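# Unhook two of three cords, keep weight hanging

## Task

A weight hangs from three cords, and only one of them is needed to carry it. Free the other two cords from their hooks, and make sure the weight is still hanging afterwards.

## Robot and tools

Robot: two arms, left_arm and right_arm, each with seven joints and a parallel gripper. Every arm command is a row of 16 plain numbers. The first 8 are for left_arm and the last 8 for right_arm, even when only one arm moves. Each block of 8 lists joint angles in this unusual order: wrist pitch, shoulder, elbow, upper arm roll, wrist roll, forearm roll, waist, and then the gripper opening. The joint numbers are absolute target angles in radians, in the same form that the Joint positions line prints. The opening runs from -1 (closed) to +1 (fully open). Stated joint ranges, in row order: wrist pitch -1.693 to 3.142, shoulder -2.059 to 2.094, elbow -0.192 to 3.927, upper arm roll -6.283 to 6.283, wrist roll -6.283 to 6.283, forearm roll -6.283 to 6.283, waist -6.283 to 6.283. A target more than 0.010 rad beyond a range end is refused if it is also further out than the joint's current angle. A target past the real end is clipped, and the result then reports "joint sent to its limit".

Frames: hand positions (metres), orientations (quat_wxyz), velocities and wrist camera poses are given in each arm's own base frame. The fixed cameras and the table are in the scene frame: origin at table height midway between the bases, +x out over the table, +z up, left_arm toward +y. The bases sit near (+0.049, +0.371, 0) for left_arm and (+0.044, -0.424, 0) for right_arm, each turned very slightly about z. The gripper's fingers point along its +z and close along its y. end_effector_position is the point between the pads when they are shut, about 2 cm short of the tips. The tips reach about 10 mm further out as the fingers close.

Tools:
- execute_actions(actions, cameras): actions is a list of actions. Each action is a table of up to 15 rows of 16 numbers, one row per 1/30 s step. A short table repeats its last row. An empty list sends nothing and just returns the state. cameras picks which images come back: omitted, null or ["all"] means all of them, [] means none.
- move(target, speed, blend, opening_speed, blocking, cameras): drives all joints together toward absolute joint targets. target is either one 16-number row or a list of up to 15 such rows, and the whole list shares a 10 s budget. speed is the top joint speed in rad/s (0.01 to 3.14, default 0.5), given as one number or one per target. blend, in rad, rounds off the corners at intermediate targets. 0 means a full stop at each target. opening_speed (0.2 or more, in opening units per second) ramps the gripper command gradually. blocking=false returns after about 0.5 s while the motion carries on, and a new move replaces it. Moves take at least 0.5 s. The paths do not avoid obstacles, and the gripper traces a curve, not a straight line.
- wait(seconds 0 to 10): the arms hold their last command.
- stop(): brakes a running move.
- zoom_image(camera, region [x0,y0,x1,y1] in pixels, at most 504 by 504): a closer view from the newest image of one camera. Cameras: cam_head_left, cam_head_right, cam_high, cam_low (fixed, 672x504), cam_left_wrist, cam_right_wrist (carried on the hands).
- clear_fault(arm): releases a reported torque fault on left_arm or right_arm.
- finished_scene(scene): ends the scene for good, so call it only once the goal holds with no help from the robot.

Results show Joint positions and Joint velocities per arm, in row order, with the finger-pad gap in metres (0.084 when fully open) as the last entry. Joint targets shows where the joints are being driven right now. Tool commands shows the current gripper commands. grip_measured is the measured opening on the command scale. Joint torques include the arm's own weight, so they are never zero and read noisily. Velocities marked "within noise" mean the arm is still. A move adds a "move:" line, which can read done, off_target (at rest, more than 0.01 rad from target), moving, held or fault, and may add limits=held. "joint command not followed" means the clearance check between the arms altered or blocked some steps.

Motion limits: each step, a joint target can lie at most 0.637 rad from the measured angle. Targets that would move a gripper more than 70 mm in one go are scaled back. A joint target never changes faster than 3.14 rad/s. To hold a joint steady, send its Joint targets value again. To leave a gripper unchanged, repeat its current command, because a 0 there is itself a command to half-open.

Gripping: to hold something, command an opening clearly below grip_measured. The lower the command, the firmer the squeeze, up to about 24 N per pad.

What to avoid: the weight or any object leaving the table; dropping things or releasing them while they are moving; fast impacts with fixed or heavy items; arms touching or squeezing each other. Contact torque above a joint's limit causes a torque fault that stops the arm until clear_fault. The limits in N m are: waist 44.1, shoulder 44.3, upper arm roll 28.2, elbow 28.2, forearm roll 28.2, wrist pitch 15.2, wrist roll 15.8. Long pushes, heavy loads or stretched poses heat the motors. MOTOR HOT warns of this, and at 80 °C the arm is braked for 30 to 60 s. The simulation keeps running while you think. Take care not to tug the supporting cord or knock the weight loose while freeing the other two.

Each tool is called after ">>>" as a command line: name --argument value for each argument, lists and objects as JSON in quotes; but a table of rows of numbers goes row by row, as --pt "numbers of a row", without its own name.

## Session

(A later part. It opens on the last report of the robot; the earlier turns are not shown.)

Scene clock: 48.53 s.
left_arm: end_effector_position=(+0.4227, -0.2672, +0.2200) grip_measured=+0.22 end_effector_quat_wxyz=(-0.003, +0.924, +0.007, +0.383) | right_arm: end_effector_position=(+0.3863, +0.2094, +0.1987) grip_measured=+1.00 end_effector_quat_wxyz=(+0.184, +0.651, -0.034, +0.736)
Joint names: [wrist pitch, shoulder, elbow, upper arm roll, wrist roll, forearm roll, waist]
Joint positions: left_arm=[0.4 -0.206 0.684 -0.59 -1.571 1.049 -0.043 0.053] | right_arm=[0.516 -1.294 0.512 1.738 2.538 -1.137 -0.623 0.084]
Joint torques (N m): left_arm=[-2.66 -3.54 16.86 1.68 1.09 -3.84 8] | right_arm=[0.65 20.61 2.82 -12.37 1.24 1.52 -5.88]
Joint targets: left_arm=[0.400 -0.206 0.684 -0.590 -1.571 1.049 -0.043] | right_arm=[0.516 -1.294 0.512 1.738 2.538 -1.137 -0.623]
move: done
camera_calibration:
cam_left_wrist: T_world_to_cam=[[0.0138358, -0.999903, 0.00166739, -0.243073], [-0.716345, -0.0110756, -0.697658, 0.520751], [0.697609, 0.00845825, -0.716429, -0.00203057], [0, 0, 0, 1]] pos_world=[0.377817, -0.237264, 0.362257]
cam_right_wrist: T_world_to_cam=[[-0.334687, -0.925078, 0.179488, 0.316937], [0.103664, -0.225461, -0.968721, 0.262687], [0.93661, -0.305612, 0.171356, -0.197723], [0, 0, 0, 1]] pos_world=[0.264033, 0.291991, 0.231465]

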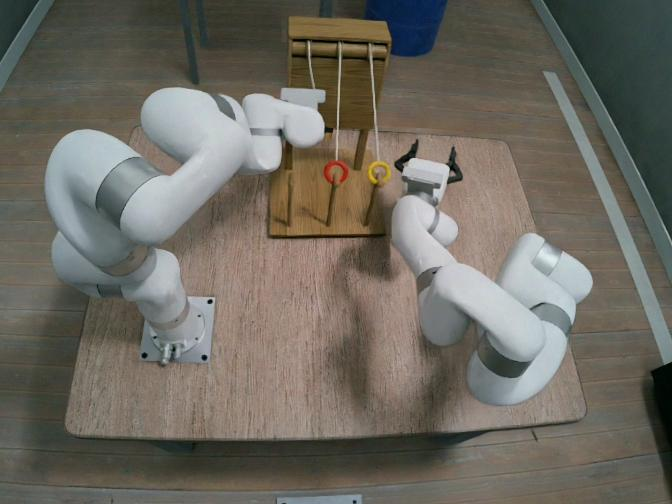

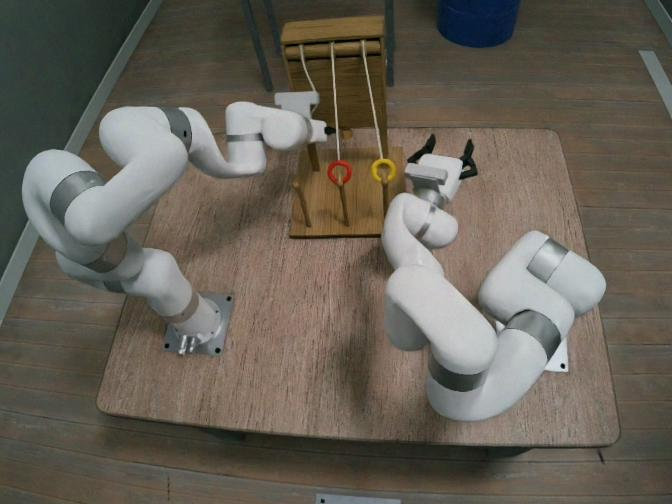

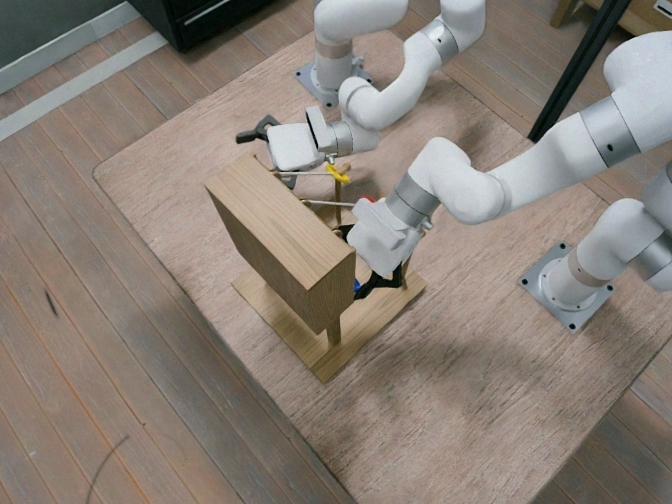

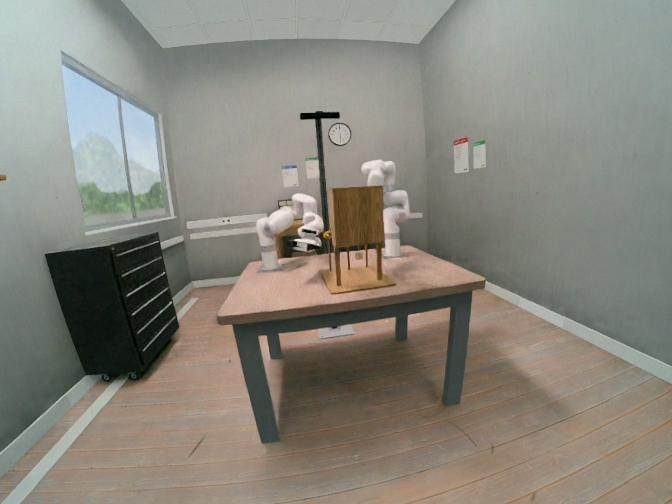

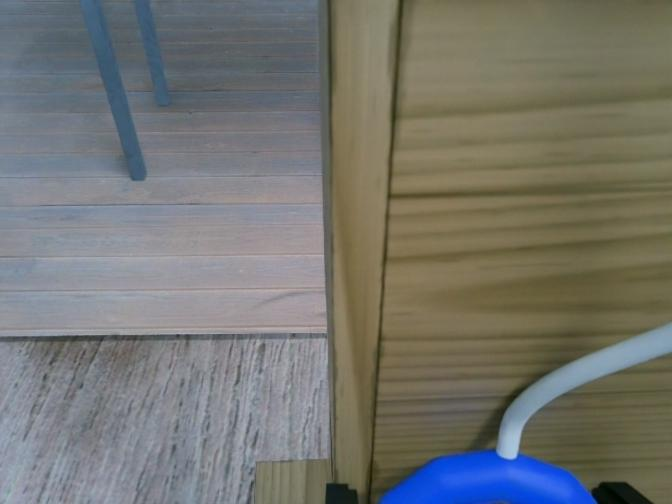

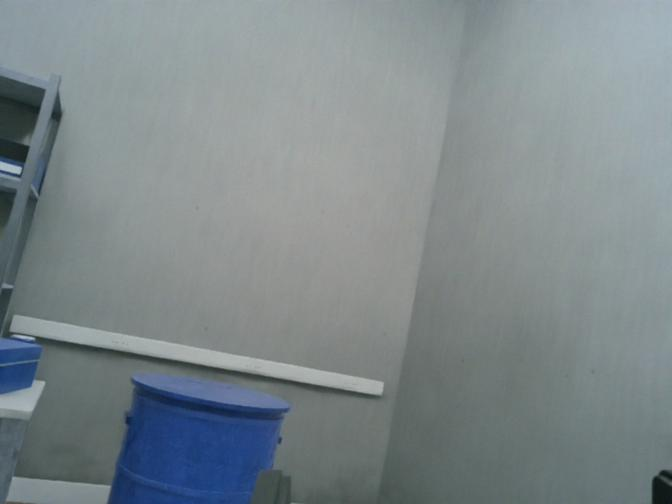

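>>> move --target '[0.412, -0.261, 0.633, -0.543, -1.571, 1.014, -0.126, -0.2, 0.516, -1.294, 0.512, 1.738, 2.538, -1.137, -0.623, 1.0]' --speed 0.04

>>> zoom_image --camera "cam_low" --region '[300, 170, 420, 310]'

>>> zoom_image --camera "cam_high" --region '[200, 130, 450, 390]'

Scene clock: 52.17 s.
left_arm: end_effector_position=(+0.4028, -0.2672, +0.2198) grip_measured=+0.22 end_effector_quat_wxyz=(-0.003, +0.924, +0.007, +0.383) | right_arm: end_effector_position=(+0.3863, +0.2094, +0.1987) grip_measured=+1.00 end_effector_quat_wxyz=(+0.184, +0.651, -0.034, +0.736)
Joint names: [wrist pitch, shoulder, elbow, upper arm roll, wrist roll, forearm roll, waist]
Joint positions: left_arm=[0.412 -0.261 0.633 -0.543 -1.571 1.014 -0.126 0.053] | right_arm=[0.516 -1.294 0.512 1.738 2.538 -1.137 -0.623 0.084]
Joint torques (N m): left_arm=[0.88 -14.71 11.11 9.63 1.09 -4.26 -5.17] | right_arm=[0.49 20.17 2.94 -12.46 1.27 1.55 -5.53]
Joint targets: left_arm=[0.412 -0.261 0.633 -0.543 -1.571 1.014 -0.126] | right_arm=[0.516 -1.294 0.512 1.738 2.538 -1.137 -0.623]
move: done
camera_calibration:
cam_left_wrist: T_world_to_cam=[[0.01412, -0.999899, 0.00152112, -0.242946], [-0.716588, -0.0111802, -0.697407, 0.506327], [0.697354, 0.00875737, -0.716673, 0.0119597], [0, 0, 0, 1]] pos_world=[0.357918, -0.237365, 0.362057]
cam_right_wrist: T_world_to_cam=[[-0.334687, -0.925078, 0.179488, 0.316937], [0.103664, -0.225461, -0.968721, 0.262687], [0.93661, -0.305612, 0.171356, -0.197723], [0, 0, 0, 1]] pos_world=[0.264033, 0.291991, 0.231465]

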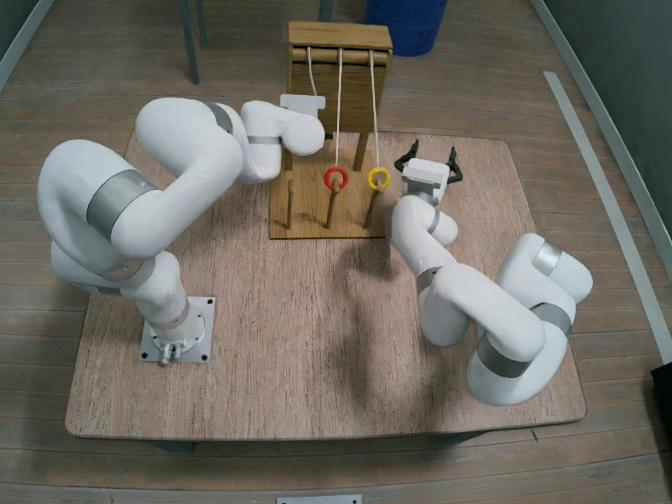

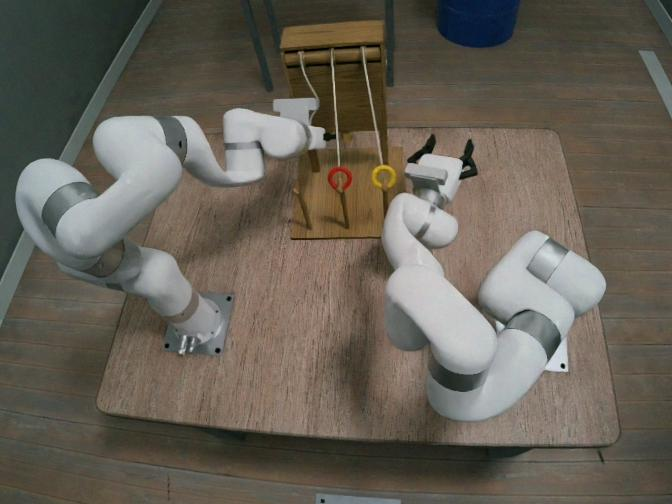

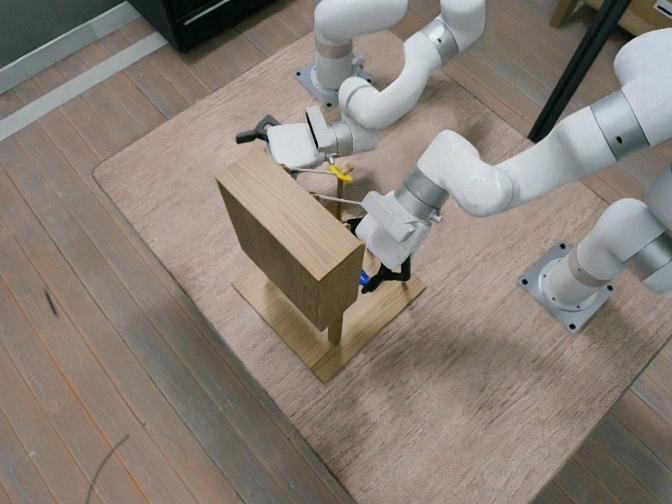

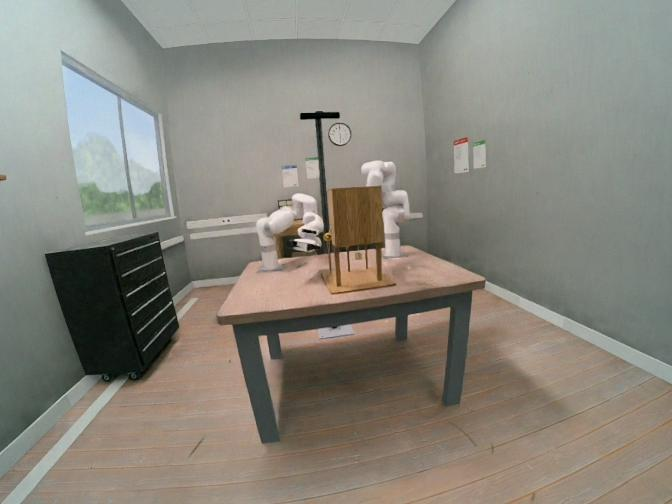

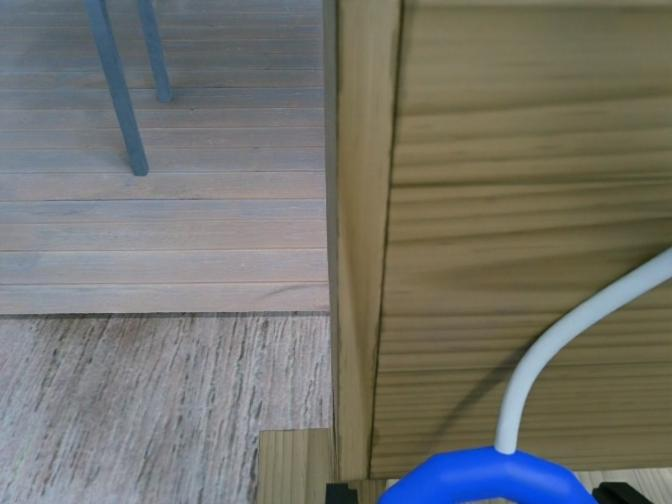

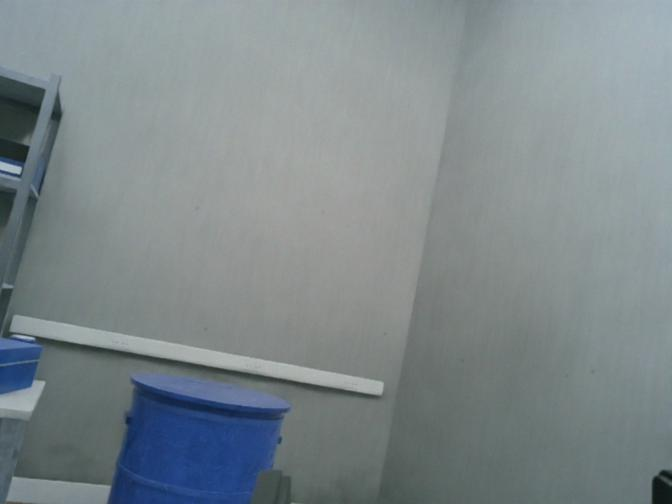

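Scaled by 3.600 from the camera's 672x504 image, which has a finer 960x720 frame.

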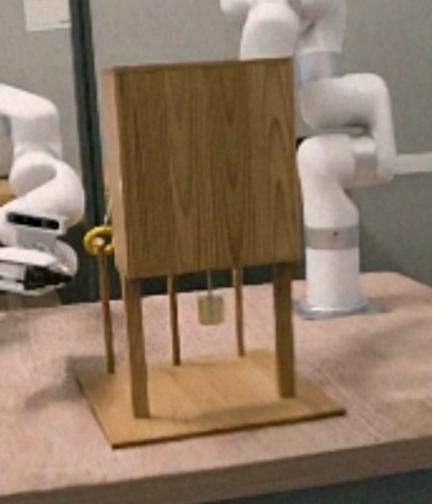

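Scaled by 1.938 from the camera's 672x504 image, which has a finer 960x720 frame.

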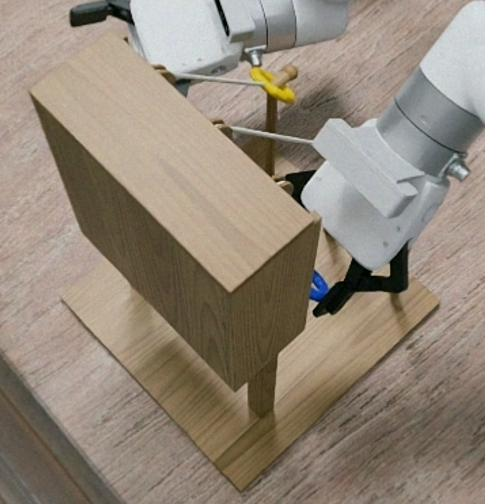

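>>> move --pt "0.495 -0.192 0.700 -0.579 -1.071 0.477 -0.084 -0.2 0.516 -1.294 0.512 1.738 2.538 -1.137 -0.623 1.0" --speed '[0.2]'

>>> zoom_image --camera "cam_head_right" --region '[240, 10, 400, 250]'

>>> zoom_image --camera "cam_low" --region '[300, 170, 420, 310]'

>>> zoom_image --camera "cam_high" --region '[200, 130, 450, 390]'

Scene clock: 58.40 s.
left_arm: end_effector_position=(+0.3998, -0.2674, +0.2001) grip_measured=+0.22 end_effector_quat_wxyz=(-0.002, +0.966, +0.007, +0.259) | right_arm: end_effector_position=(+0.3863, +0.2094, +0.1987) grip_measured=+1.00 end_effector_quat_wxyz=(+0.184, +0.651, -0.034, +0.736)
Joint names: [wrist pitch, shoulder, elbow, upper arm roll, wrist roll, forearm roll, waist]
Joint positions: left_arm=[0.495 -0.192 0.7 -0.579 -1.071 0.477 -0.084 0.053] | right_arm=[0.516 -1.294 0.512 1.738 2.538 -1.137 -0.623 0.084]
Joint torques (N m): left_arm=[1 -2.66 13.08 -2.94 1.31 -4.05 5.2] | right_arm=[0.47 20.05 2.66 -12.69 1.2 1.4 -5.57]
Joint targets: left_arm=[0.495 -0.192 0.700 -0.579 -1.071 0.477 -0.084] | right_arm=[0.516 -1.294 0.512 1.738 2.538 -1.137 -0.623]
move: done
camera_calibration:
cam_left_wrist: T_world_to_cam=[[0.0140625, -0.9999, 0.00177131, -0.243078], [-0.872259, -0.0131334, -0.488868, 0.510431], [0.488842, 0.00532968, -0.872356, 0.113474], [0, 0, 0, 1]] pos_world=[0.393175, -0.236955, 0.348954]
cam_right_wrist: T_world_to_cam=[[-0.334687, -0.925078, 0.179488, 0.316937], [0.103664, -0.225461, -0.968721, 0.262687], [0.93661, -0.305612, 0.171356, -0.197723], [0, 0, 0, 1]] pos_world=[0.264033, 0.291991, 0.231465]

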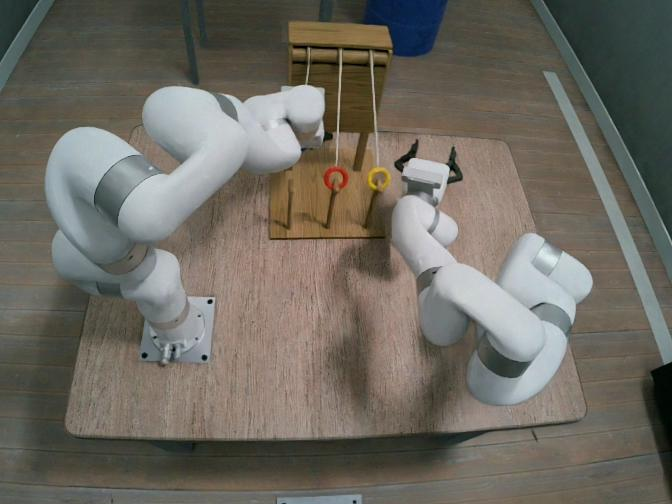

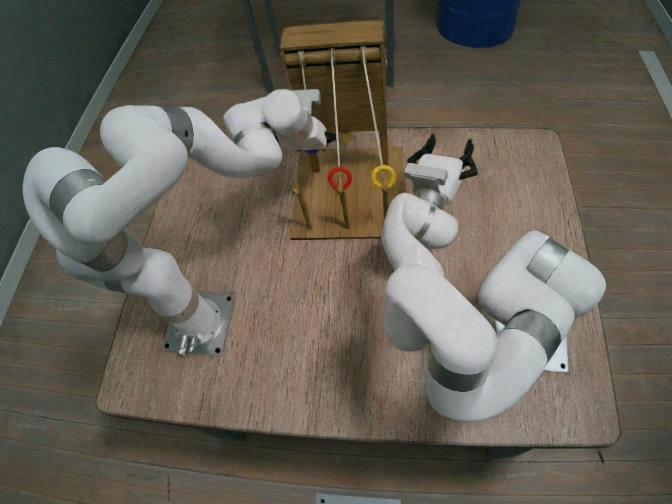

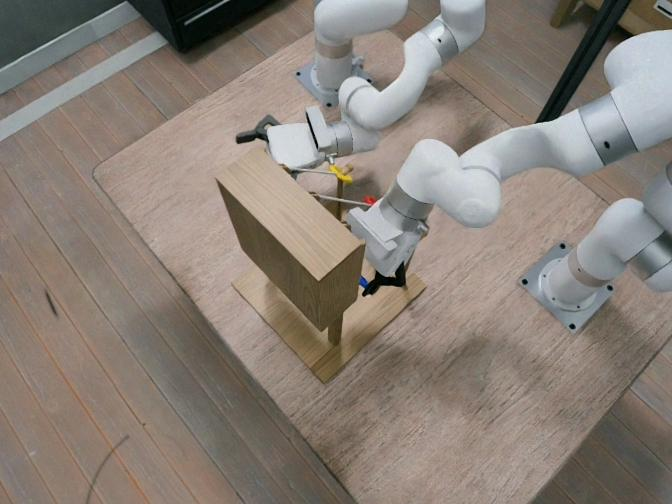

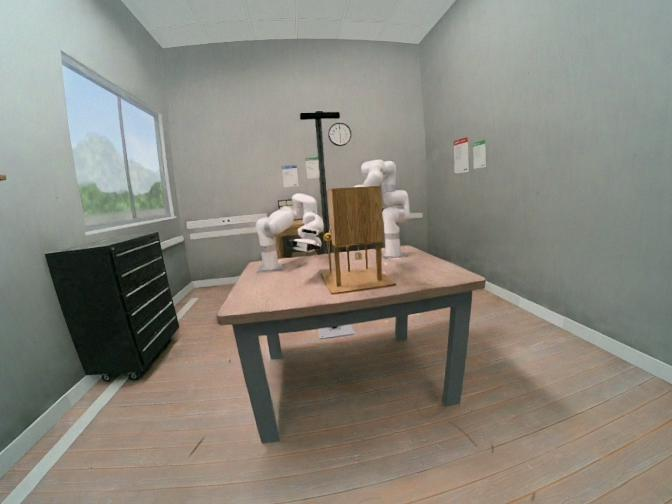

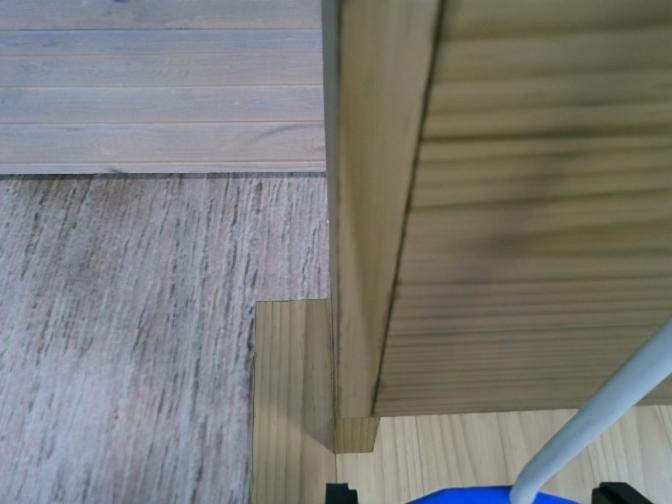

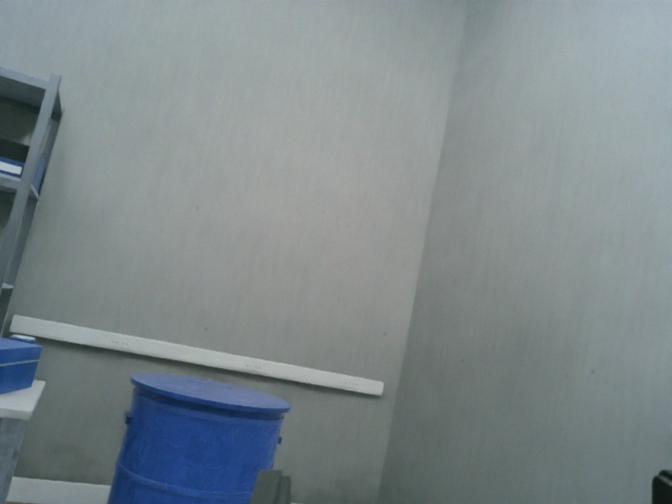

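Scaled by 2.100 from the camera's 672x504 image, which has a finer 960x720 frame.

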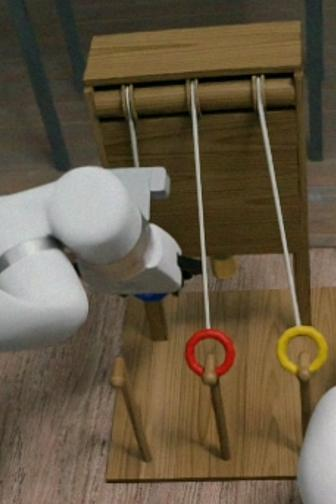

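Scaled by 3.600 from the camera's 672x504 image, which has a finer 960x720 frame.

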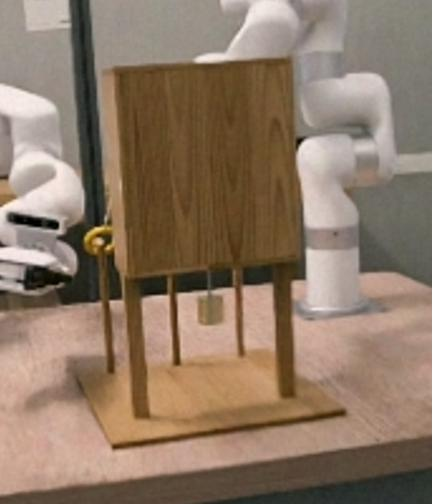

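Scaled by 1.938 from the camera's 672x504 image, which has a finer 960x720 frame.

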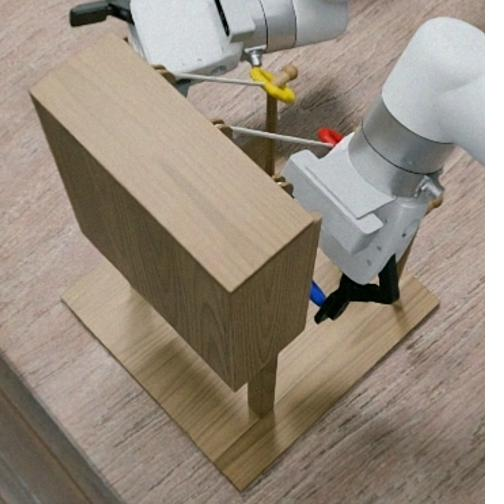

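>>> move --pt "0.318 -0.211 0.641 -1.281 -1.071 0.414 0.629 -0.2 0.516 -1.294 0.512 1.738 2.538 -1.137 -0.623 1.0" --speed '[0.25]'

>>> zoom_image --camera "cam_head_right" --region '[240, 10, 400, 250]'

>>> zoom_image --camera "cam_low" --region '[300, 170, 420, 310]'

>>> zoom_image --camera "cam_high" --region '[200, 130, 450, 390]'

Scene clock: 62.37 s.
left_arm: end_effector_position=(+0.3994, -0.2676, +0.1499) grip_measured=+0.22 end_effector_quat_wxyz=(-0.002, +0.966, +0.007, +0.259) | right_arm: end_effector_position=(+0.3863, +0.2094, +0.1987) grip_measured=+1.00 end_effector_quat_wxyz=(+0.184, +0.651, -0.034, +0.736)
Joint names: [wrist pitch, shoulder, elbow, upper arm roll, wrist roll, forearm roll, waist]
Joint positions: left_arm=[0.318 -0.211 0.641 -1.281 -1.071 0.414 0.629 0.053] | right_arm=[0.516 -1.294 0.512 1.738 2.538 -1.137 -0.623 0.084]
Joint torques (N m): left_arm=[-2.88 -5.77 7.21 -1.03 0.74 -4.15 5.22] | right_arm=[0.46 19.97 2.79 -12.58 1.28 1.61 -5.44]
Joint targets: left_arm=[0.318 -0.211 0.641 -1.281 -1.071 0.414 0.629] | right_arm=[0.516 -1.294 0.512 1.738 2.538 -1.137 -0.623]
move: done
camera_calibration:
cam_left_wrist: T_world_to_cam=[[0.0136907, -0.999904, 0.00200284, -0.243109], [-0.872767, -0.0129273, -0.487966, 0.485606], [0.487945, 0.00493256, -0.87286, 0.0702378], [0, 0, 0, 1]] pos_world=[0.392877, -0.237154, 0.298754]
cam_right_wrist: T_world_to_cam=[[-0.334687, -0.925078, 0.179488, 0.316937], [0.103664, -0.225461, -0.968721, 0.262687], [0.93661, -0.305612, 0.171356, -0.197723], [0, 0, 0, 1]] pos_world=[0.264033, 0.291991, 0.231465]

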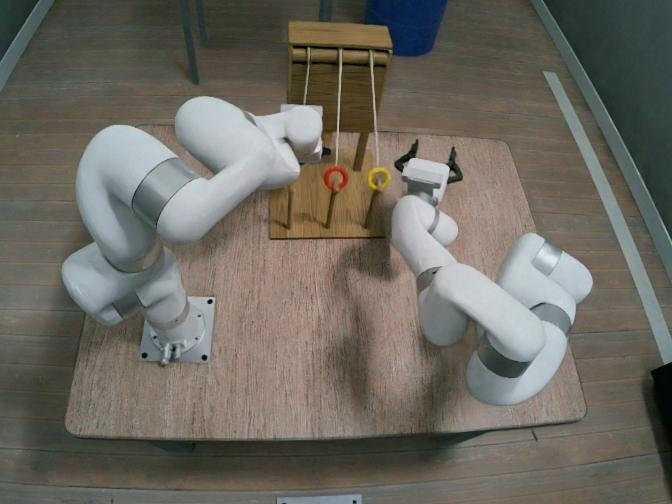

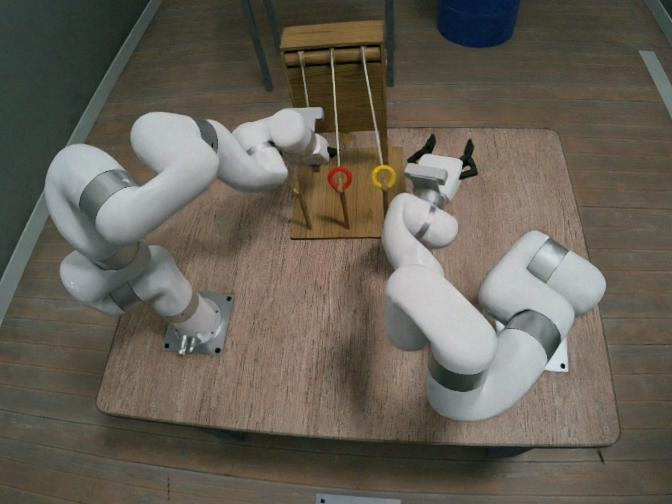

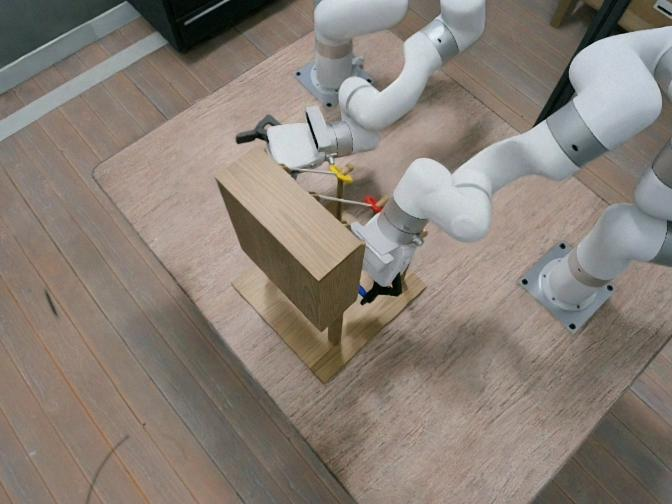

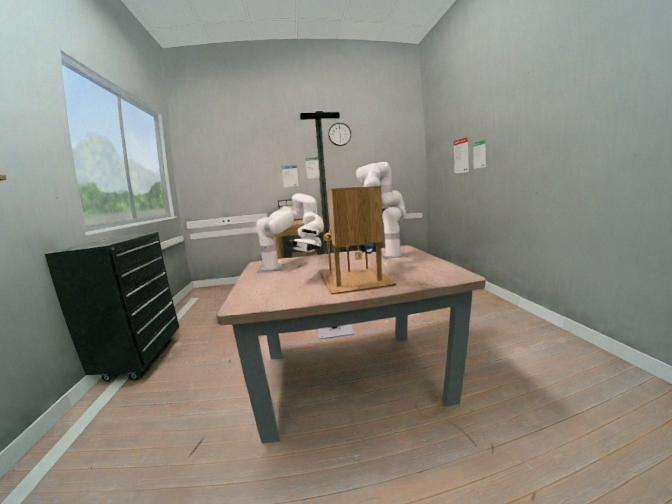

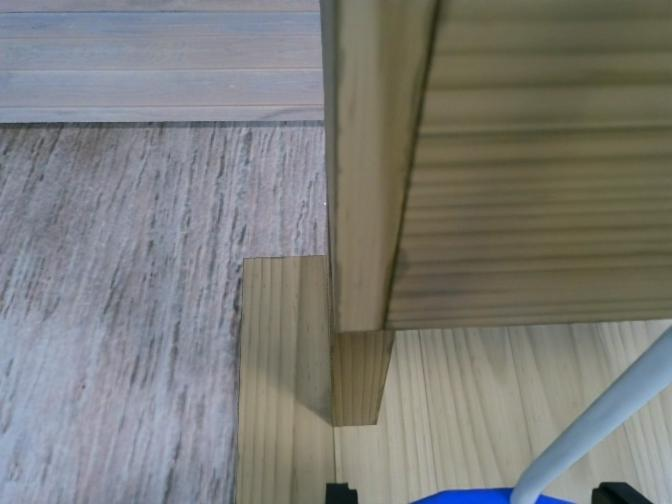

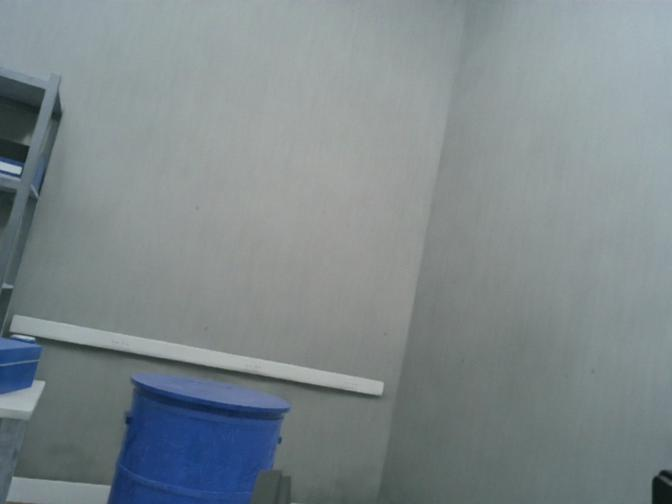

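Scaled by 2.100 from the camera's 672x504 image, which has a finer 960x720 frame.

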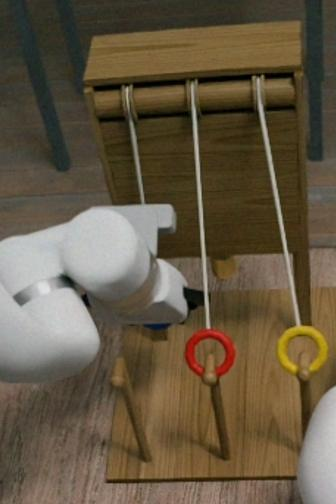

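Scaled by 3.600 from the camera's 672x504 image, which has a finer 960x720 frame.

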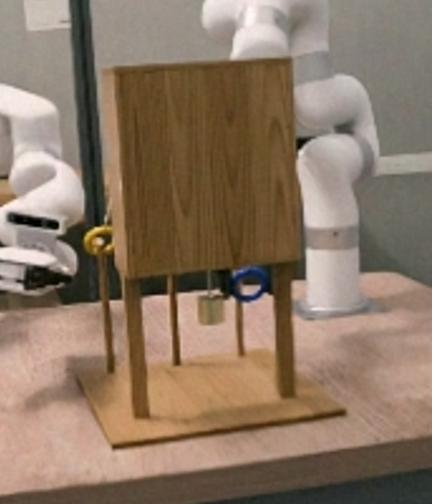

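Scaled by 1.938 from the camera's 672x504 image, which has a finer 960x720 frame.

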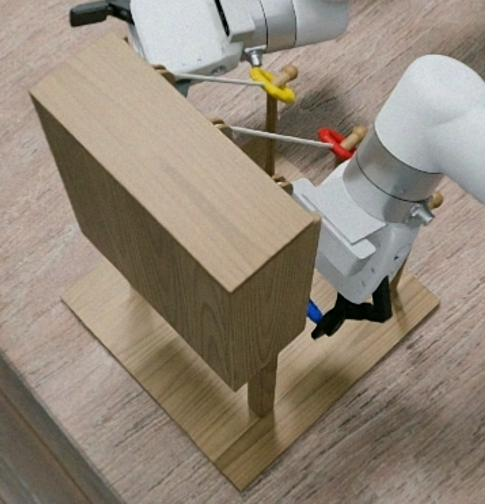

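>>> move --pt "0.292 -0.210 0.668 -1.512 -1.071 0.416 0.873 -0.2 0.516 -1.294 0.512 1.738 2.538 -1.137 -0.623 1.0" --speed '[0.15]'

>>> zoom_image --camera "cam_head_right" --region '[240, 10, 400, 250]'

>>> zoom_image --camera "cam_low" --region '[300, 170, 420, 310]'

Scene clock: 65.23 s.
left_arm: end_effector_position=(+0.4096, -0.2706, +0.1420) grip_measured=+0.22 end_effector_quat_wxyz=(-0.002, +0.966, +0.006, +0.259) | right_arm: end_effector_position=(+0.3863, +0.2094, +0.1987) grip_measured=+1.00 end_effector_quat_wxyz=(+0.184, +0.651, -0.034, +0.736)
Joint names: [wrist pitch, shoulder, elbow, upper arm roll, wrist roll, forearm roll, waist]
Joint positions: left_arm=[0.292 -0.21 0.668 -1.512 -1.071 0.416 0.873 0.053] | right_arm=[0.516 -1.294 0.512 1.738 2.538 -1.137 -0.623 0.084]
Joint torques (N m): left_arm=[-2.79 7.85 12.36 -0.78 0.19 3.12 5.5] | right_arm=[0.54 19.85 2.85 -12.46 1.17 1.47 -5.38]
Joint targets: left_arm=[0.292 -0.210 0.668 -1.512 -1.071 0.416 0.873] | right_arm=[0.516 -1.294 0.512 1.738 2.538 -1.137 -0.623]
move: done
camera_calibration:
cam_left_wrist: T_world_to_cam=[[0.0133063, -0.99991, 0.00167704, -0.245983], [-0.872379, -0.0124288, -0.488672, 0.490694], [0.488649, 0.0050394, -0.872466, 0.058057], [0, 0, 0, 1]] pos_world=[0.402975, -0.240155, 0.290854]
cam_right_wrist: T_world_to_cam=[[-0.334687, -0.925078, 0.179488, 0.316937], [0.103664, -0.225461, -0.968721, 0.262687], [0.93661, -0.305612, 0.171356, -0.197723], [0, 0, 0, 1]] pos_world=[0.264033, 0.291991, 0.231465]

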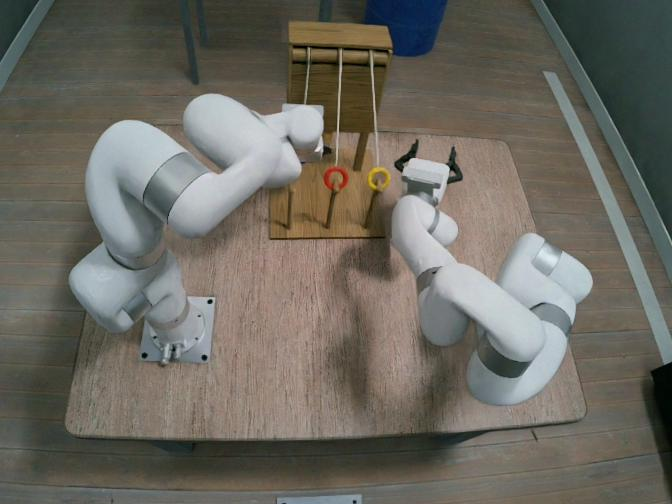

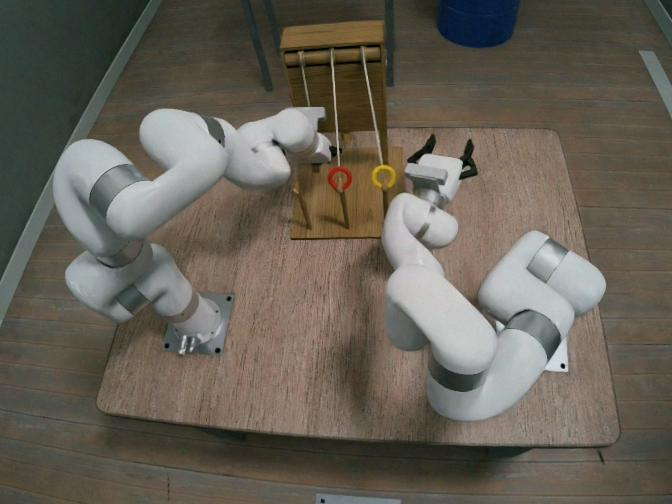

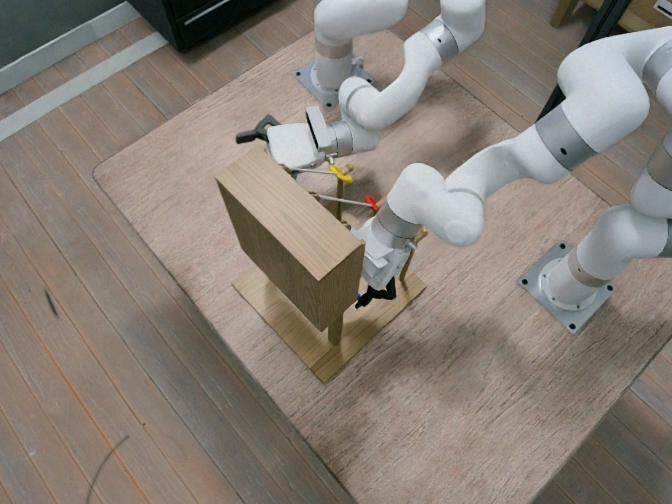

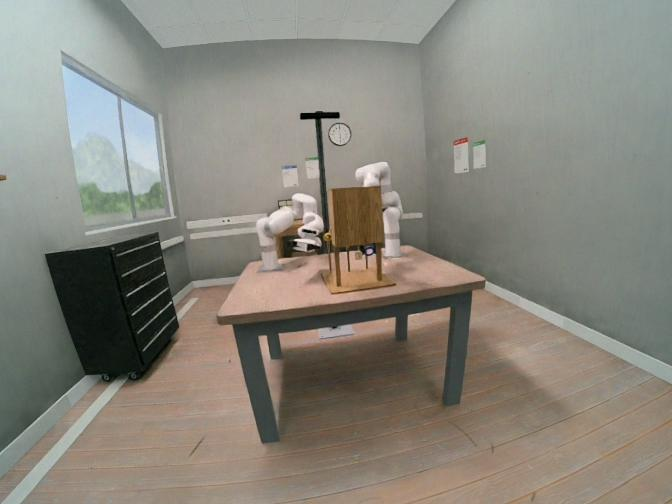

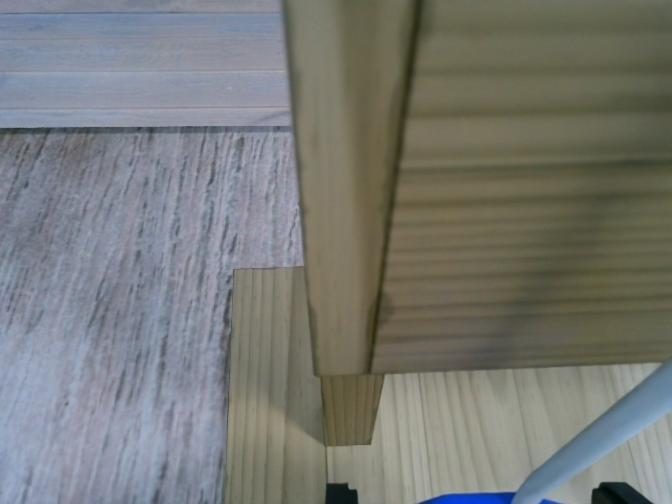

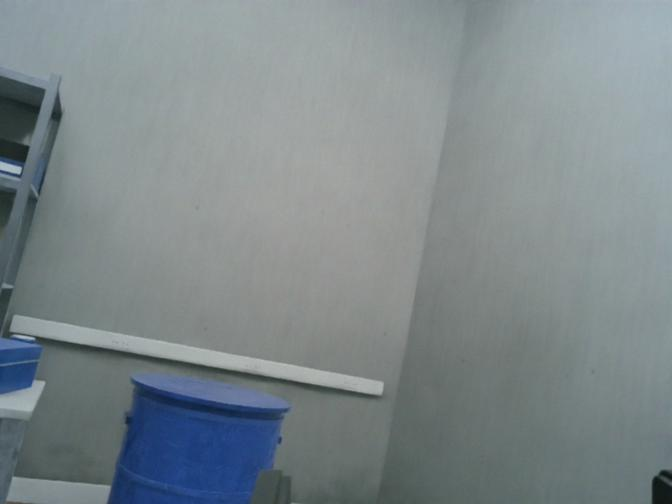

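Scaled by 2.100 from the camera's 672x504 image, which has a finer 960x720 frame.

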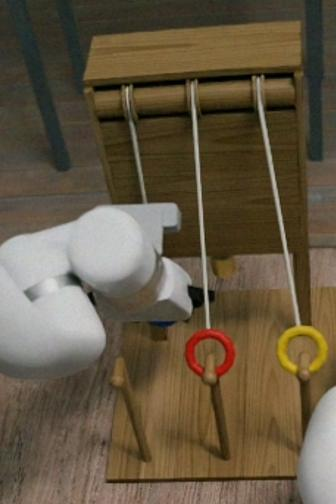

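Scaled by 3.600 from the camera's 672x504 image, which has a finer 960x720 frame.

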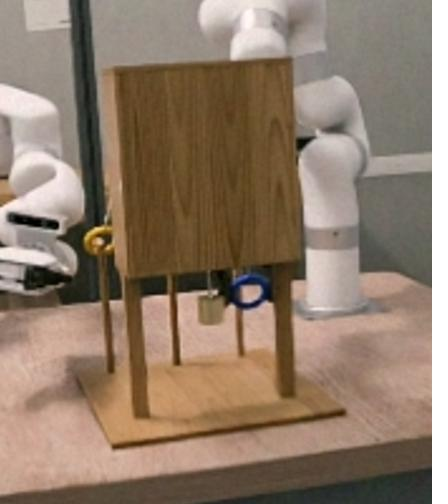

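>>> zoom_image --camera "cam_left_wrist" --region '[372, 304, 672, 504]'

>>> zoom_image --camera "cam_high" --region '[330, 200, 450, 340]'

Scaled by 1.680 from the camera's 672x504 image, which has a finer 960x720 frame.

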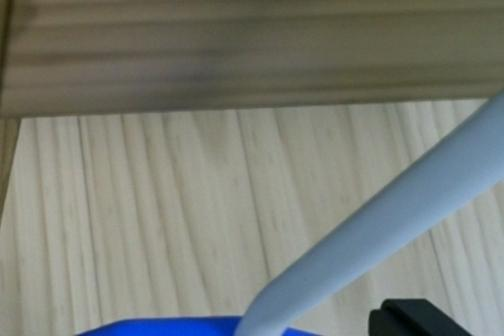

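Scaled by 3.600 from the camera's 672x504 image, which has a finer 960x720 frame.

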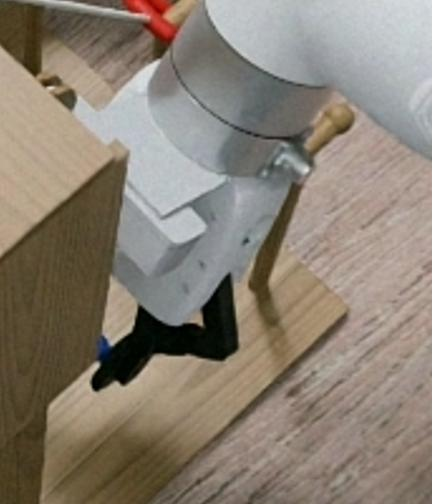

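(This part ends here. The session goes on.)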